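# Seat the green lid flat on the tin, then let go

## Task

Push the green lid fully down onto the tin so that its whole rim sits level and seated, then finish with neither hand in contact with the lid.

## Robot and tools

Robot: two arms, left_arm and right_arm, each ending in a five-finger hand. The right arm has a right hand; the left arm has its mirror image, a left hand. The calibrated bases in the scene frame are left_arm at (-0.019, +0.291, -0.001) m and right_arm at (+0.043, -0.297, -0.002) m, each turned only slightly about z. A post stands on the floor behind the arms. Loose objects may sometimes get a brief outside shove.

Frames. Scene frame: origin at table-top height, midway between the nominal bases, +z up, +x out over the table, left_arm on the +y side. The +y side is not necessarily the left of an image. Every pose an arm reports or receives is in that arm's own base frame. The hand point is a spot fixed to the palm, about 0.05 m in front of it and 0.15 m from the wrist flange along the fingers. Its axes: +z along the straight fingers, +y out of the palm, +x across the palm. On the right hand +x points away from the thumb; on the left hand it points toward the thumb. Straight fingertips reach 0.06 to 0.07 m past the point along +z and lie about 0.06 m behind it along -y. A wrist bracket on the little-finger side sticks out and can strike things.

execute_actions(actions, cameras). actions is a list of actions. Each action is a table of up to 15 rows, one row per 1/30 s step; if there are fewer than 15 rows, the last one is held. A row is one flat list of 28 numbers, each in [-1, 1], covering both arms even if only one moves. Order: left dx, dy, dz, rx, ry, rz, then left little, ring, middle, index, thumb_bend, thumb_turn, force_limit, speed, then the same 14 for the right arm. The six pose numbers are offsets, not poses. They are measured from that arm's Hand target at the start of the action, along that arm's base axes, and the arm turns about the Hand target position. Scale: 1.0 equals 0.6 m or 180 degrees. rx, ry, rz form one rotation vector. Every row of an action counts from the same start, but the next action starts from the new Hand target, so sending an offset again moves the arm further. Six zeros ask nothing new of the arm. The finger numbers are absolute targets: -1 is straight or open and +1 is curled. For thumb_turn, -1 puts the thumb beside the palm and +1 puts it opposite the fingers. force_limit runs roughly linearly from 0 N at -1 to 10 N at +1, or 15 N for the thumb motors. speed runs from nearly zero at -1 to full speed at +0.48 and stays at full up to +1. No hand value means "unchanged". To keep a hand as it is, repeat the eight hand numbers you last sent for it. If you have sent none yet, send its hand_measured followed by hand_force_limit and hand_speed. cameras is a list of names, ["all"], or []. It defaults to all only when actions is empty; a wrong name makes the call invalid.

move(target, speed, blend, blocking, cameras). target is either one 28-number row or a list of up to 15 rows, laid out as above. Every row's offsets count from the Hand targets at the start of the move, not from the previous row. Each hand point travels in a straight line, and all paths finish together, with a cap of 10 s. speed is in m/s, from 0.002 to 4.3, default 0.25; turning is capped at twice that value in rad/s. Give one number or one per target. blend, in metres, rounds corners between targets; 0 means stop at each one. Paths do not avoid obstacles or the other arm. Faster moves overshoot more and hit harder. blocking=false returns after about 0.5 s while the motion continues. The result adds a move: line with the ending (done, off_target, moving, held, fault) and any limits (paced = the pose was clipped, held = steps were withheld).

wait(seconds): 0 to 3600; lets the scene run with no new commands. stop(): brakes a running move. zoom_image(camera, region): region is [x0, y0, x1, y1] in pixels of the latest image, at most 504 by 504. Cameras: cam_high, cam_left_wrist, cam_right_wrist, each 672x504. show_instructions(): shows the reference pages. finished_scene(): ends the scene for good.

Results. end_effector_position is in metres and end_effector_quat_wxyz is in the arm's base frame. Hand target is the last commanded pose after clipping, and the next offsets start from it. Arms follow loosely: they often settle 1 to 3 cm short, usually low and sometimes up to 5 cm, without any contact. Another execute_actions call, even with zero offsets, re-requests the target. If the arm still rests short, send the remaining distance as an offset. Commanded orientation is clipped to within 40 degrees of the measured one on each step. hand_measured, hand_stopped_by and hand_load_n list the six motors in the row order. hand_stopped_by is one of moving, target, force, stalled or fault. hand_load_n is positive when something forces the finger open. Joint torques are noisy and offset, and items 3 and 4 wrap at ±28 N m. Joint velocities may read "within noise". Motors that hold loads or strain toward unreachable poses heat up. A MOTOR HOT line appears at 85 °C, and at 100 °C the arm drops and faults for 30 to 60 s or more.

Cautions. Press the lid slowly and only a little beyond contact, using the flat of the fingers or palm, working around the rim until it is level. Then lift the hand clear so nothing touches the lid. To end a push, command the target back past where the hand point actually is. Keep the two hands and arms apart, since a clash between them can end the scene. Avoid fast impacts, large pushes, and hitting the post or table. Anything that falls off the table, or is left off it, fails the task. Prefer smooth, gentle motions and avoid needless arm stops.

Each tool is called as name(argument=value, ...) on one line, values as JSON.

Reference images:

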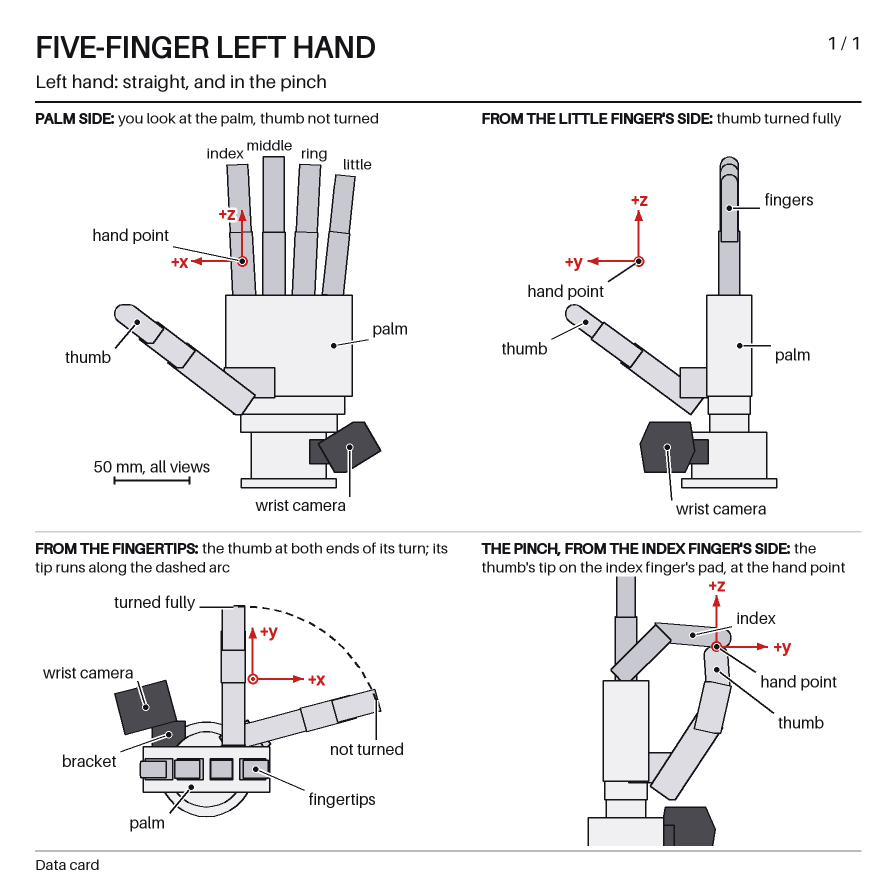

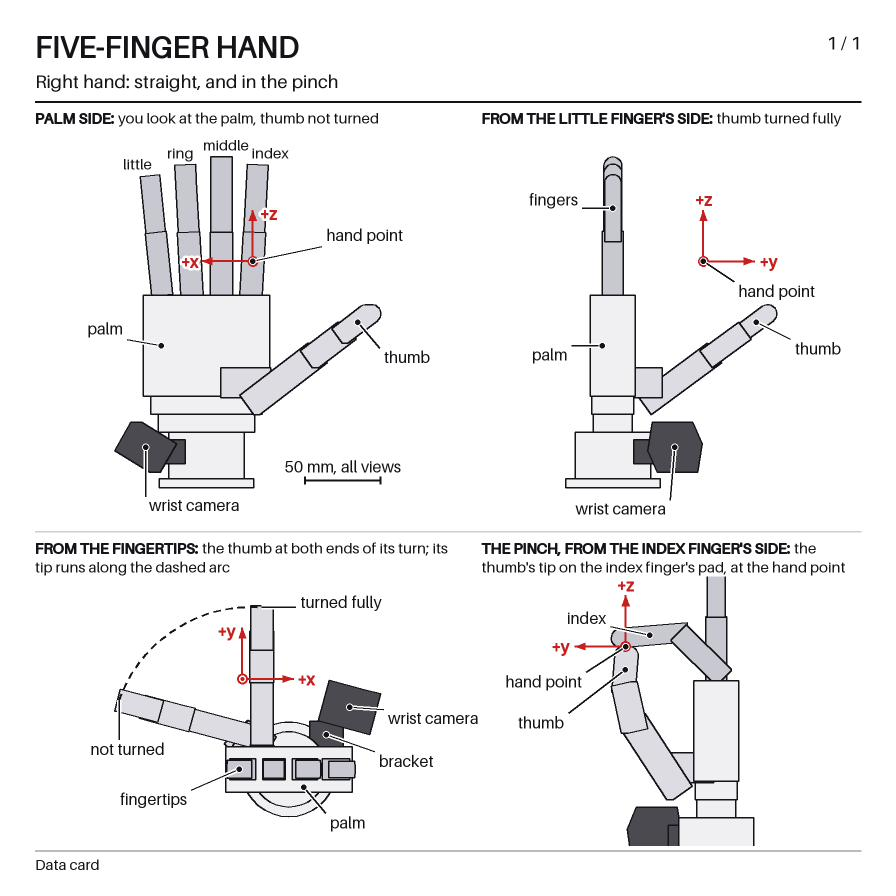

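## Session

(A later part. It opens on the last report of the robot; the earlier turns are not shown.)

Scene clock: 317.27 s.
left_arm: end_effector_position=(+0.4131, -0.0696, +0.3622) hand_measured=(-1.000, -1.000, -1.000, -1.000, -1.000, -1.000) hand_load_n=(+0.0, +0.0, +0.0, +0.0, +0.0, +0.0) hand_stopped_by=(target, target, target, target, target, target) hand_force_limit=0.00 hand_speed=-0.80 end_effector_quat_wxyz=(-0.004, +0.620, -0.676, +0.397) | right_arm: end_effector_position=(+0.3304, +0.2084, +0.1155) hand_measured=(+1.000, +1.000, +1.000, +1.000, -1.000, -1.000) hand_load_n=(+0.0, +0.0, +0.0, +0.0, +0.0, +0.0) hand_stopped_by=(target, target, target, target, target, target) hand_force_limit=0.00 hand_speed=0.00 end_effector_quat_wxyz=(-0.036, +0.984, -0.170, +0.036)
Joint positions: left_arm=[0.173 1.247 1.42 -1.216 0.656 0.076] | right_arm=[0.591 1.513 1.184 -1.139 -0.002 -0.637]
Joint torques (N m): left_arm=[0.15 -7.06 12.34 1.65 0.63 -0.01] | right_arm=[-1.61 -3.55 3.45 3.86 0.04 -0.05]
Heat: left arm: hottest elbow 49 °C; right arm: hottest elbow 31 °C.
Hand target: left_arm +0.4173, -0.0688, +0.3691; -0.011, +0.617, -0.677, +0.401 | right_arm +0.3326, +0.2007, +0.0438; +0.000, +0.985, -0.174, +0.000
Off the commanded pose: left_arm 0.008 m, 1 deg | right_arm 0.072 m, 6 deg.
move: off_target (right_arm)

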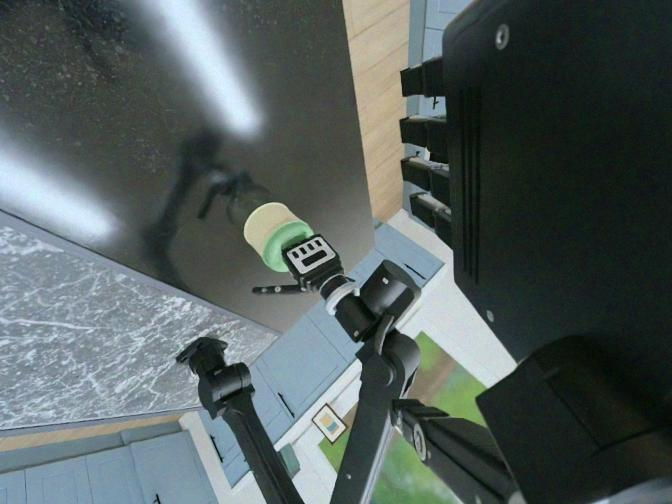

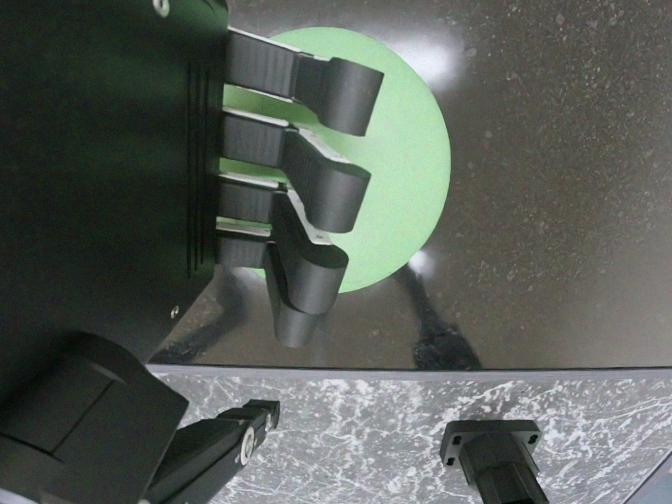

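move(target=[[0,0,0,0,0,0,-1,-1,-1,-1,-1,-1,0,-0.8,0,0,0.14,0,0,0,1,1,1,1,-1,-1,0,0],[0,0,0,0,0,0,-1,-1,-1,-1,-1,-1,0,-0.8,-0.05,0.02,0.4,0,0,0,1,1,1,1,-1,-1,0,0]], cameras=["all"], speed=[0.06, 0.15], blend=0.01)

zoom_image(camera="cam_left_wrist", region=[230, 190, 330, 280])

zoom_image(camera="cam_right_wrist", region=[200, 0, 480, 300])

zoom_image(camera="cam_high", region=[300, 170, 390, 260])

Scene clock: 333.23 s.
left_arm: end_effector_position=(+0.4131, -0.0696, +0.3622) hand_measured=(-1.000, -1.000, -1.000, -1.000, -1.000, -1.000) hand_load_n=(+0.0, +0.0, +0.0, +0.0, +0.0, +0.0) hand_stopped_by=(target, target, target, target, target, target) hand_force_limit=0.00 hand_speed=-0.80 end_effector_quat_wxyz=(-0.004, +0.620, -0.676, +0.397) | right_arm: end_effector_position=(+0.2996, +0.2049, +0.2731) hand_measured=(+1.000, +1.000, +1.000, +1.000, -1.000, -1.000) hand_load_n=(+0.0, +0.0, +0.0, +0.0, +0.0, +0.0) hand_stopped_by=(target, target, target, target, target, target) hand_force_limit=0.00 hand_speed=0.00 end_effector_quat_wxyz=(+0.006, +0.984, -0.176, -0.007)
Joint positions: left_arm=[0.173 1.247 1.42 -1.216 0.656 0.076] | right_arm=[0.623 1.477 1.545 -1.658 -0.002 -0.595]
Joint torques (N m): left_arm=[-0.26 -6.83 12.29 1.63 0.62 0] | right_arm=[0.85 -12.69 12.08 -0.35 0.1 0.15]
Heat: left arm: hottest elbow 49 °C; right arm: hottest elbow 31 °C.
Hand target: left_arm +0.4173, -0.0688, +0.3691; -0.011, +0.617, -0.677, +0.401 | right_arm +0.3025, +0.2126, +0.2837; +0.000, +0.985, -0.174, +0.000
Off the commanded pose: left_arm 0.008 m, 1 deg | right_arm 0.013 m, 1 deg.
move: off_target (right_arm)

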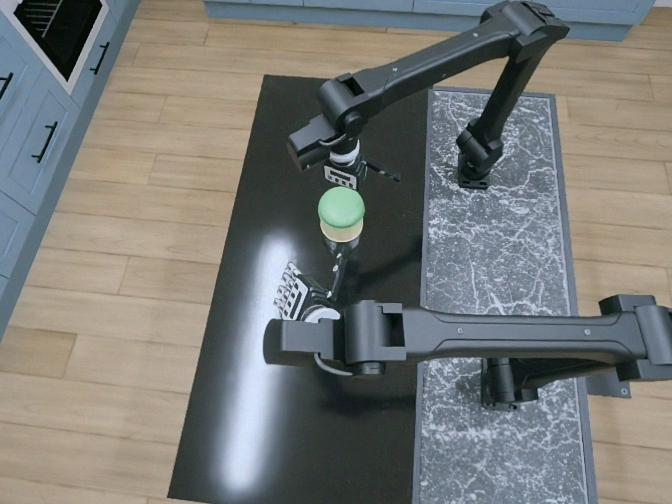

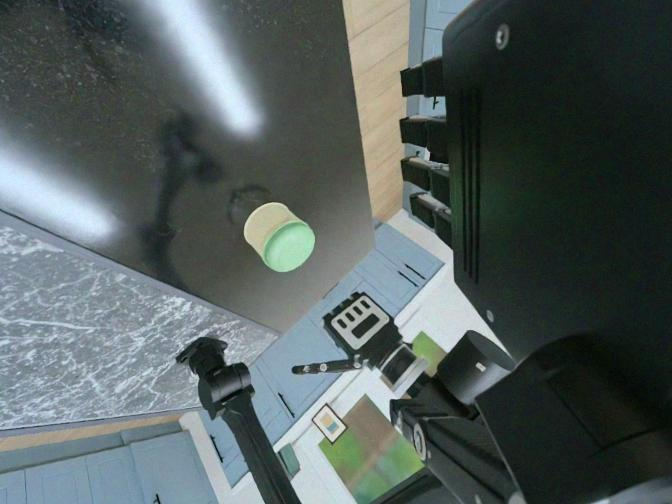

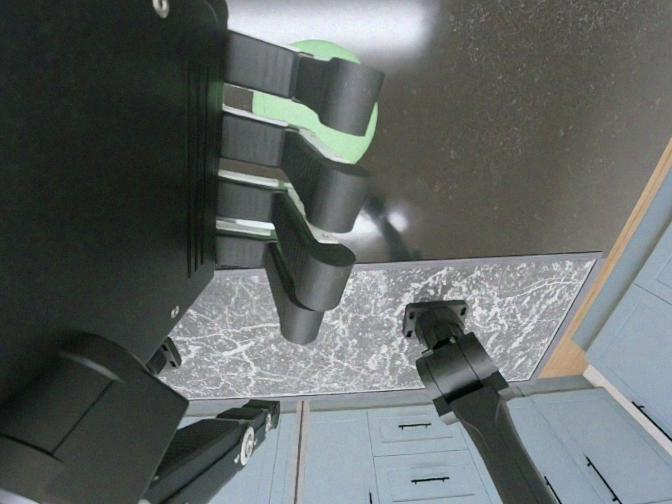

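Scaled by 5.040 from the camera's image (finer frame: 960x720).

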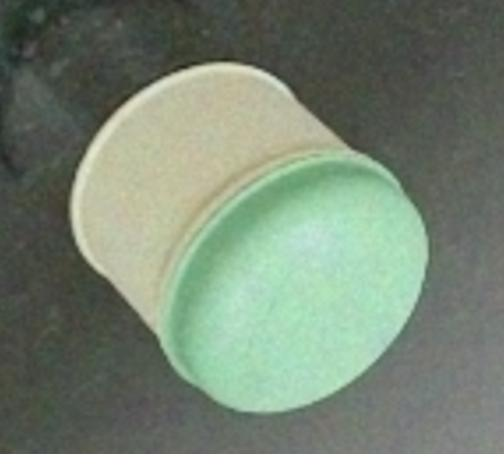

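Scaled by 1.680 from the camera's image (finer frame: 960x720).

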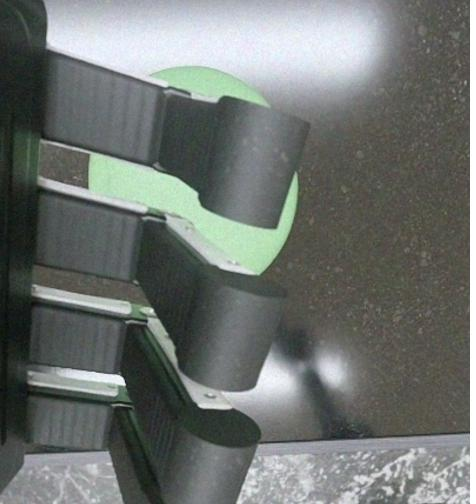

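Scaled by 5.600 from the camera's image (finer frame: 960x720).

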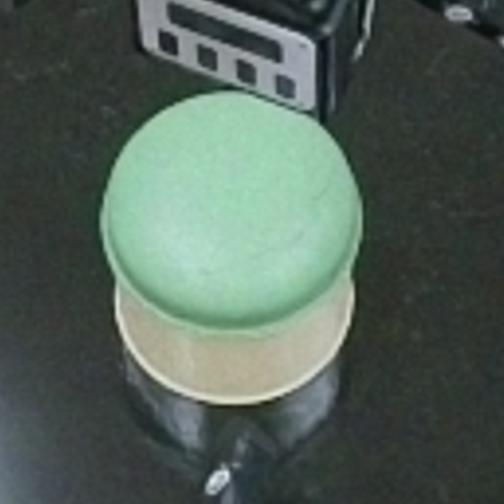

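move(target=[[0,0,0,0,0,0,-1,-1,-1,-1,-1,-1,0,-0.8,0.05,-0.18,0,0.08,0.02,-0.3,1,1,1,1,-1,-1,0,0],[0,0,0,0,0,0,-1,-1,-1,-1,-1,-1,0,-0.8,0.089,-0.286,-0.18,0.157,0.042,-0.6,1,1,1,1,-1,-1,0,0]], cameras=["all"], speed=0.3, blend=0.03)

Scene clock: 386.03 s.
left_arm: end_effector_position=(+0.4131, -0.0696, +0.3622) hand_measured=(-1.000, -1.000, -1.000, -1.000, -1.000, -1.000) hand_load_n=(+0.0, +0.0, +0.0, +0.0, +0.0, +0.0) hand_stopped_by=(target, target, target, target, target, target) hand_force_limit=0.00 hand_speed=-0.80 end_effector_quat_wxyz=(-0.004, +0.620, -0.676, +0.397) | right_arm: end_effector_position=(+0.3550, +0.0438, +0.1773) hand_measured=(+1.000, +1.000, +1.000, +1.000, -1.000, -1.000) hand_load_n=(+0.0, +0.0, +0.0, +0.0, +0.0, +0.0) hand_stopped_by=(target, target, target, target, target, target) hand_force_limit=0.00 hand_speed=0.00 end_effector_quat_wxyz=(+0.193, -0.419, +0.882, +0.095)
Joint positions: left_arm=[0.173 1.247 1.42 -1.216 0.656 0.076] | right_arm=[-0.233 1.229 0.972 -1.12 -0.389 0.489]
Joint torques (N m): left_arm=[0.32 -7.47 12.4 1.73 0.66 -0.01] | right_arm=[-0.67 -8.88 8.02 1.28 -0.3 0.17]
Motor temperatures (°C): left_arm=[26 26 50 26 28 22] | right_arm=[24 28 37 23 24 25]
Heat: left arm: hottest elbow 50 °C; right arm: hottest elbow 37 °C.
Hand target: left_arm +0.4173, -0.0688, +0.3691; -0.011, +0.617, -0.677, +0.401 | right_arm +0.3559, +0.0411, +0.1756; +0.197, -0.412, +0.885, +0.092
Off the commanded pose: left_arm 0.008 m, 1 deg | right_arm 0.003 m, 1 deg.
move: done

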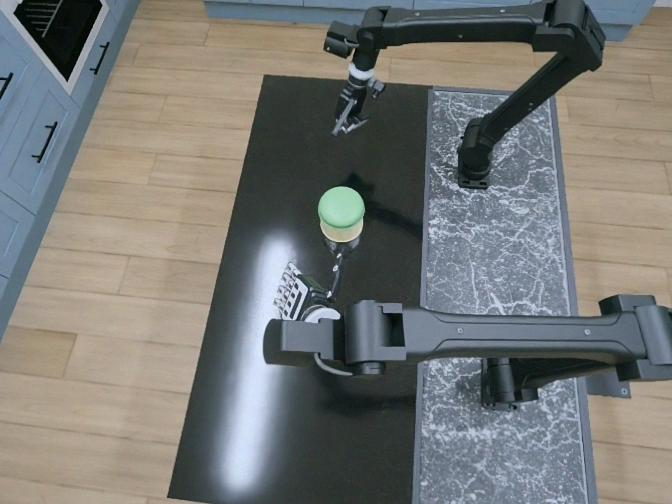

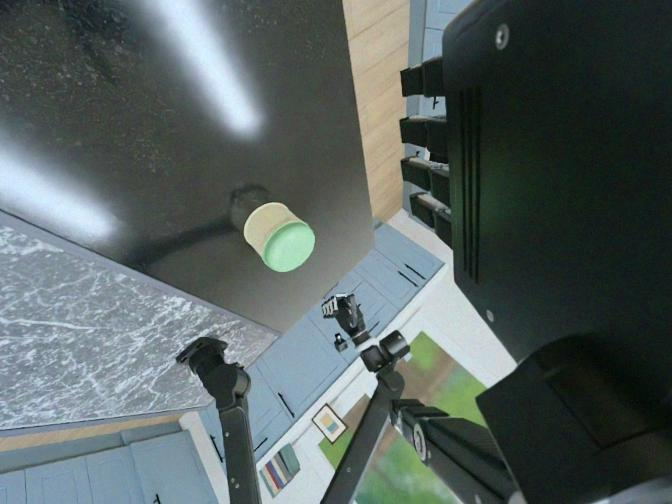

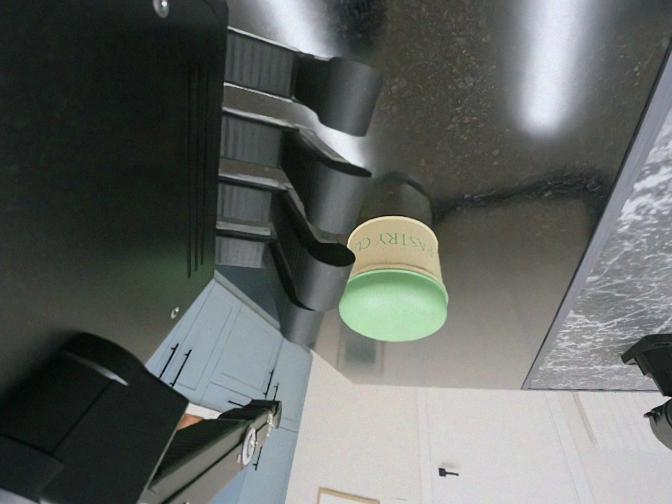

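Good view.

zoom_image(camera="cam_right_wrist", region=[330, 200, 460, 350])

zoom_image(camera="cam_left_wrist", region=[235, 195, 325, 275])

Scaled by 3.360 from the camera's image (finer frame: 960x720).

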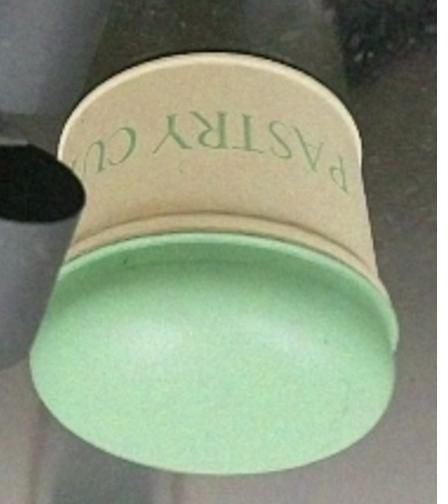

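Scaled by 5.600 from the camera's image (finer frame: 960x720).

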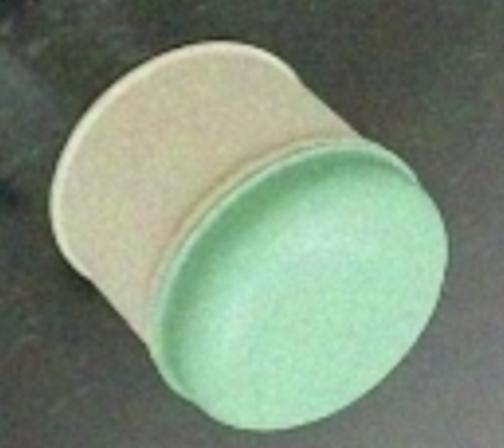

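move(target=[0,0,0,0,0,0,-1,-1,-1,-1,-1,-1,0,-0.8,0.093,0.033,-0.05,0,0,0,1,1,1,1,-1,-1,0,0], cameras=["cam_right_wrist"], speed=0.15)

zoom_image(camera="cam_right_wrist", region=[330, 200, 500, 370])

Scene clock: 406.07 s.
left_arm: end_effector_position=(+0.4131, -0.0696, +0.3622) hand_measured=(-1.000, -1.000, -1.000, -1.000, -1.000, -1.000) hand_load_n=(+0.0, +0.0, +0.0, +0.0, +0.0, +0.0) hand_stopped_by=(target, target, target, target, target, target) hand_force_limit=0.00 hand_speed=-0.80 end_effector_quat_wxyz=(-0.004, +0.620, -0.676, +0.397) | right_arm: end_effector_position=(+0.3945, +0.0598, +0.1365) hand_measured=(+1.000, +1.000, +1.000, +1.000, -1.000, -1.000) hand_load_n=(+0.0, +0.0, +0.0, +0.0, -0.5, +0.0) hand_stopped_by=(target, target, target, target, target, target) hand_force_limit=0.00 hand_speed=0.00 end_effector_quat_wxyz=(+0.183, -0.409, +0.888, +0.102)
Joint positions: left_arm=[0.173 1.247 1.42 -1.216 0.656 0.076] | right_arm=[-0.169 1.368 0.983 -0.989 -0.375 0.577]
Joint torques (N m): left_arm=[0.21 -7 12.29 1.72 0.63 -0.04] | right_arm=[0.44 -9.88 11.55 1.36 -0.2 0.19]
Heat: left arm: hottest elbow 51 °C; right arm: hottest elbow 36 °C.
Hand target: left_arm +0.4173, -0.0688, +0.3691; -0.011, +0.617, -0.677, +0.401 | right_arm +0.4117, +0.0608, +0.1456; +0.197, -0.412, +0.885, +0.092
Off the commanded pose: left_arm 0.008 m, 1 deg | right_arm 0.020 m, 2 deg.
move: off_target (right_arm)

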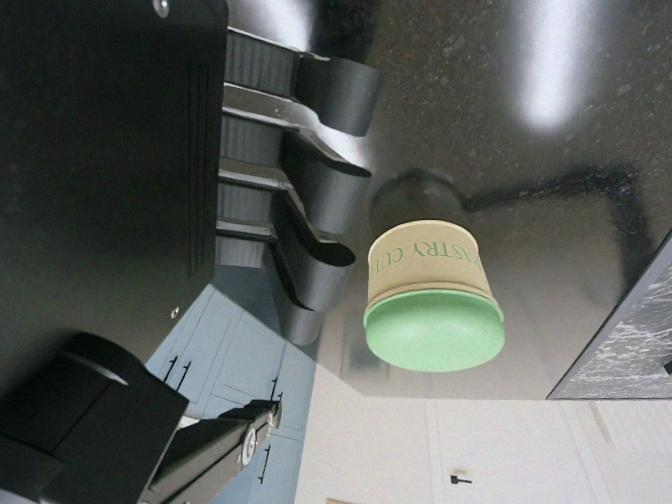

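Scaled by 2.965 from the camera's image (finer frame: 960x720).

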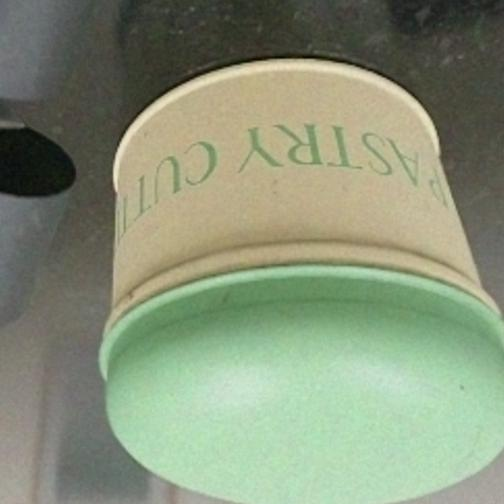

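zoom_image(camera="cam_right_wrist", region=[350, 270, 430, 350])

zoom_image(camera="cam_right_wrist", region=[430, 270, 510, 350])

zoom_image(camera="cam_left_wrist", region=[255, 215, 320, 275])

Scaled by 6.300 from the camera's image (finer frame: 960x720).

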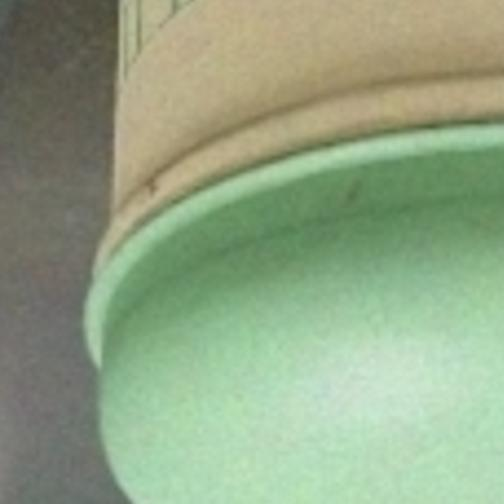

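Scaled by 6.300 from the camera's image (finer frame: 960x720).

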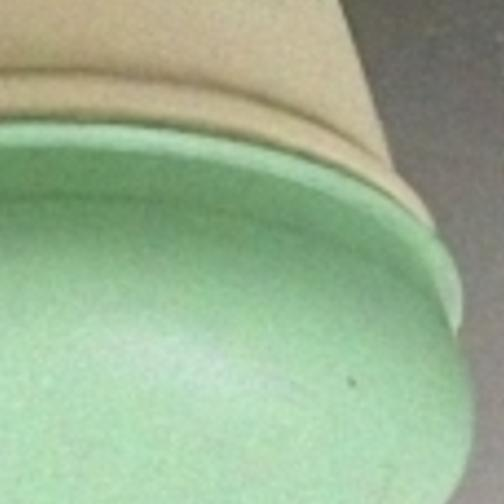

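This scene's latest camera images include none from cam_left_wrist. They are from: cam_right_wrist. cam_left_wrist's image comes with the result of a call that names it in "cameras".

execute_actions(actions=[], cameras=["all"])

zoom_image(camera="cam_left_wrist", region=[255, 210, 325, 275])

zoom_image(camera="cam_high", region=[312, 180, 372, 246])

Scene clock: 422.07 s.
left_arm: end_effector_position=(+0.4131, -0.0696, +0.3622) hand_measured=(-1.000, -1.000, -1.000, -1.000, -1.000, -1.000) hand_load_n=(+0.0, +0.0, +0.0, +0.0, +0.0, +0.0) hand_stopped_by=(target, target, target, target, target, target) hand_force_limit=0.00 hand_speed=-0.80 end_effector_quat_wxyz=(-0.004, +0.620, -0.676, +0.397) | right_arm: end_effector_position=(+0.3945, +0.0599, +0.1366) hand_measured=(+1.000, +1.000, +1.000, +1.000, -1.000, -1.000) hand_load_n=(+0.0, +0.0, +0.0, +0.5, +0.0, +0.0) hand_stopped_by=(target, target, target, target, target, target) hand_force_limit=0.00 hand_speed=0.00 end_effector_quat_wxyz=(+0.183, -0.409, +0.888, +0.102)
Joint positions: left_arm=[0.173 1.247 1.42 -1.216 0.656 0.076] | right_arm=[-0.169 1.368 0.983 -0.989 -0.375 0.577]
Joint velocities: within noise
Joint torques (N m): left_arm=[-0.38 -7.06 12.36 1.69 0.58 -0.05] | right_arm=[0.79 -9.7 11.62 1.42 -0.2 0.19]
Motor temperatures (°C): left_arm=[26 26 51 26 28 22] | right_arm=[24 28 37 23 24 25]
Heat: left arm: hottest elbow 51 °C; right arm: hottest elbow 37 °C.
Hand target: left_arm +0.4173, -0.0688, +0.3691; -0.011, +0.617, -0.677, +0.401 | right_arm +0.4117, +0.0609, +0.1456; +0.197, -0.412, +0.885, +0.092
Off the commanded pose: left_arm 0.008 m, 1 deg | right_arm 0.019 m, 2 deg.

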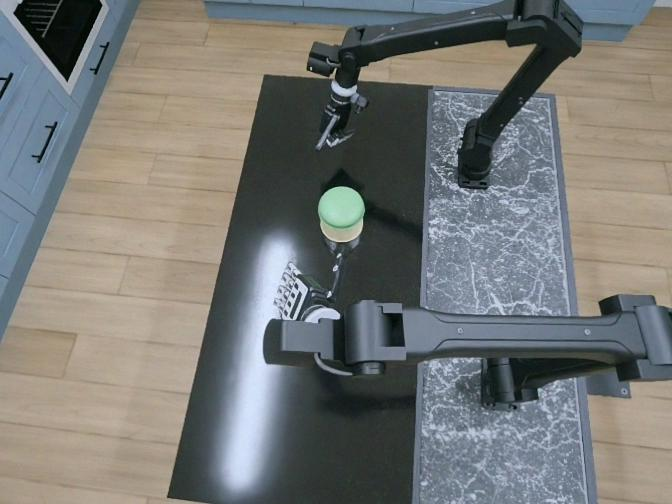

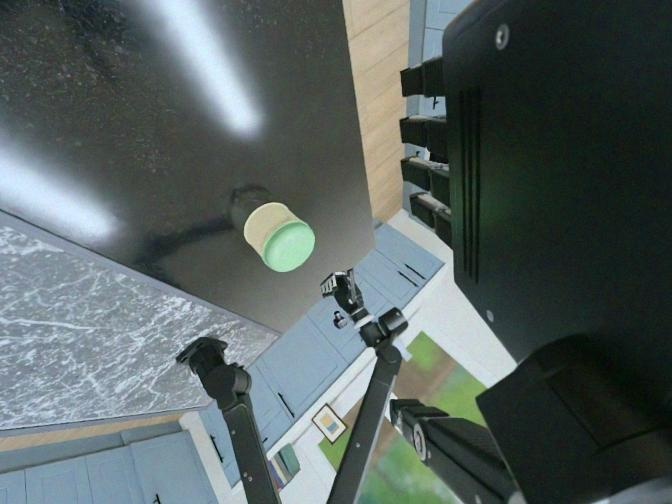

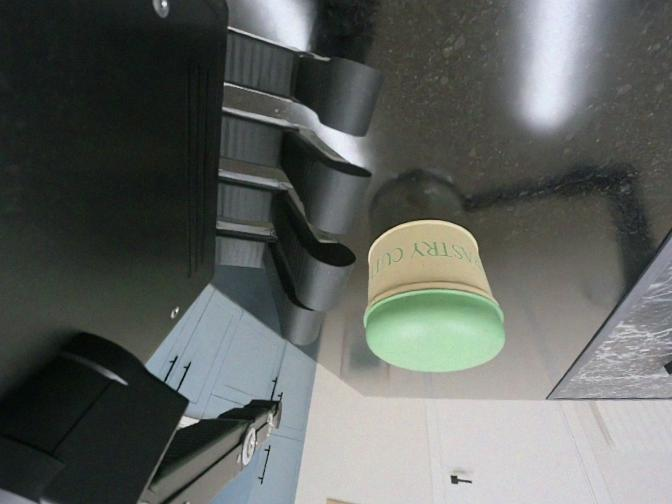

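Scaled by 7.200 from the camera's image (finer frame: 960x720).

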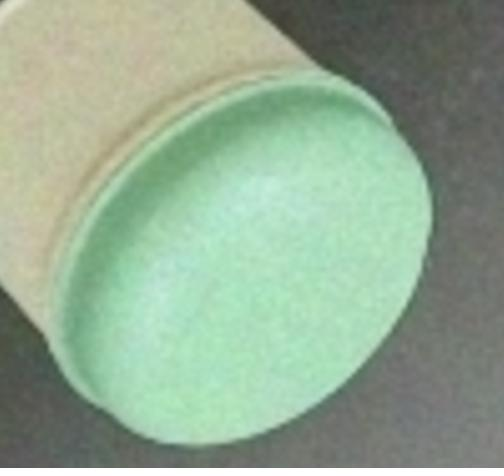

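Scaled by 7.636 from the camera's image (finer frame: 960x720).

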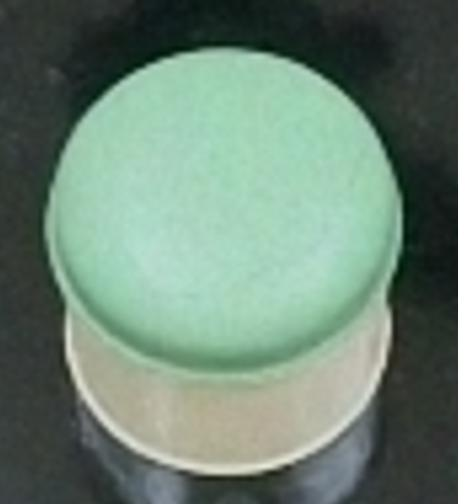

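finished_scene()

The scene is finished: the task was done.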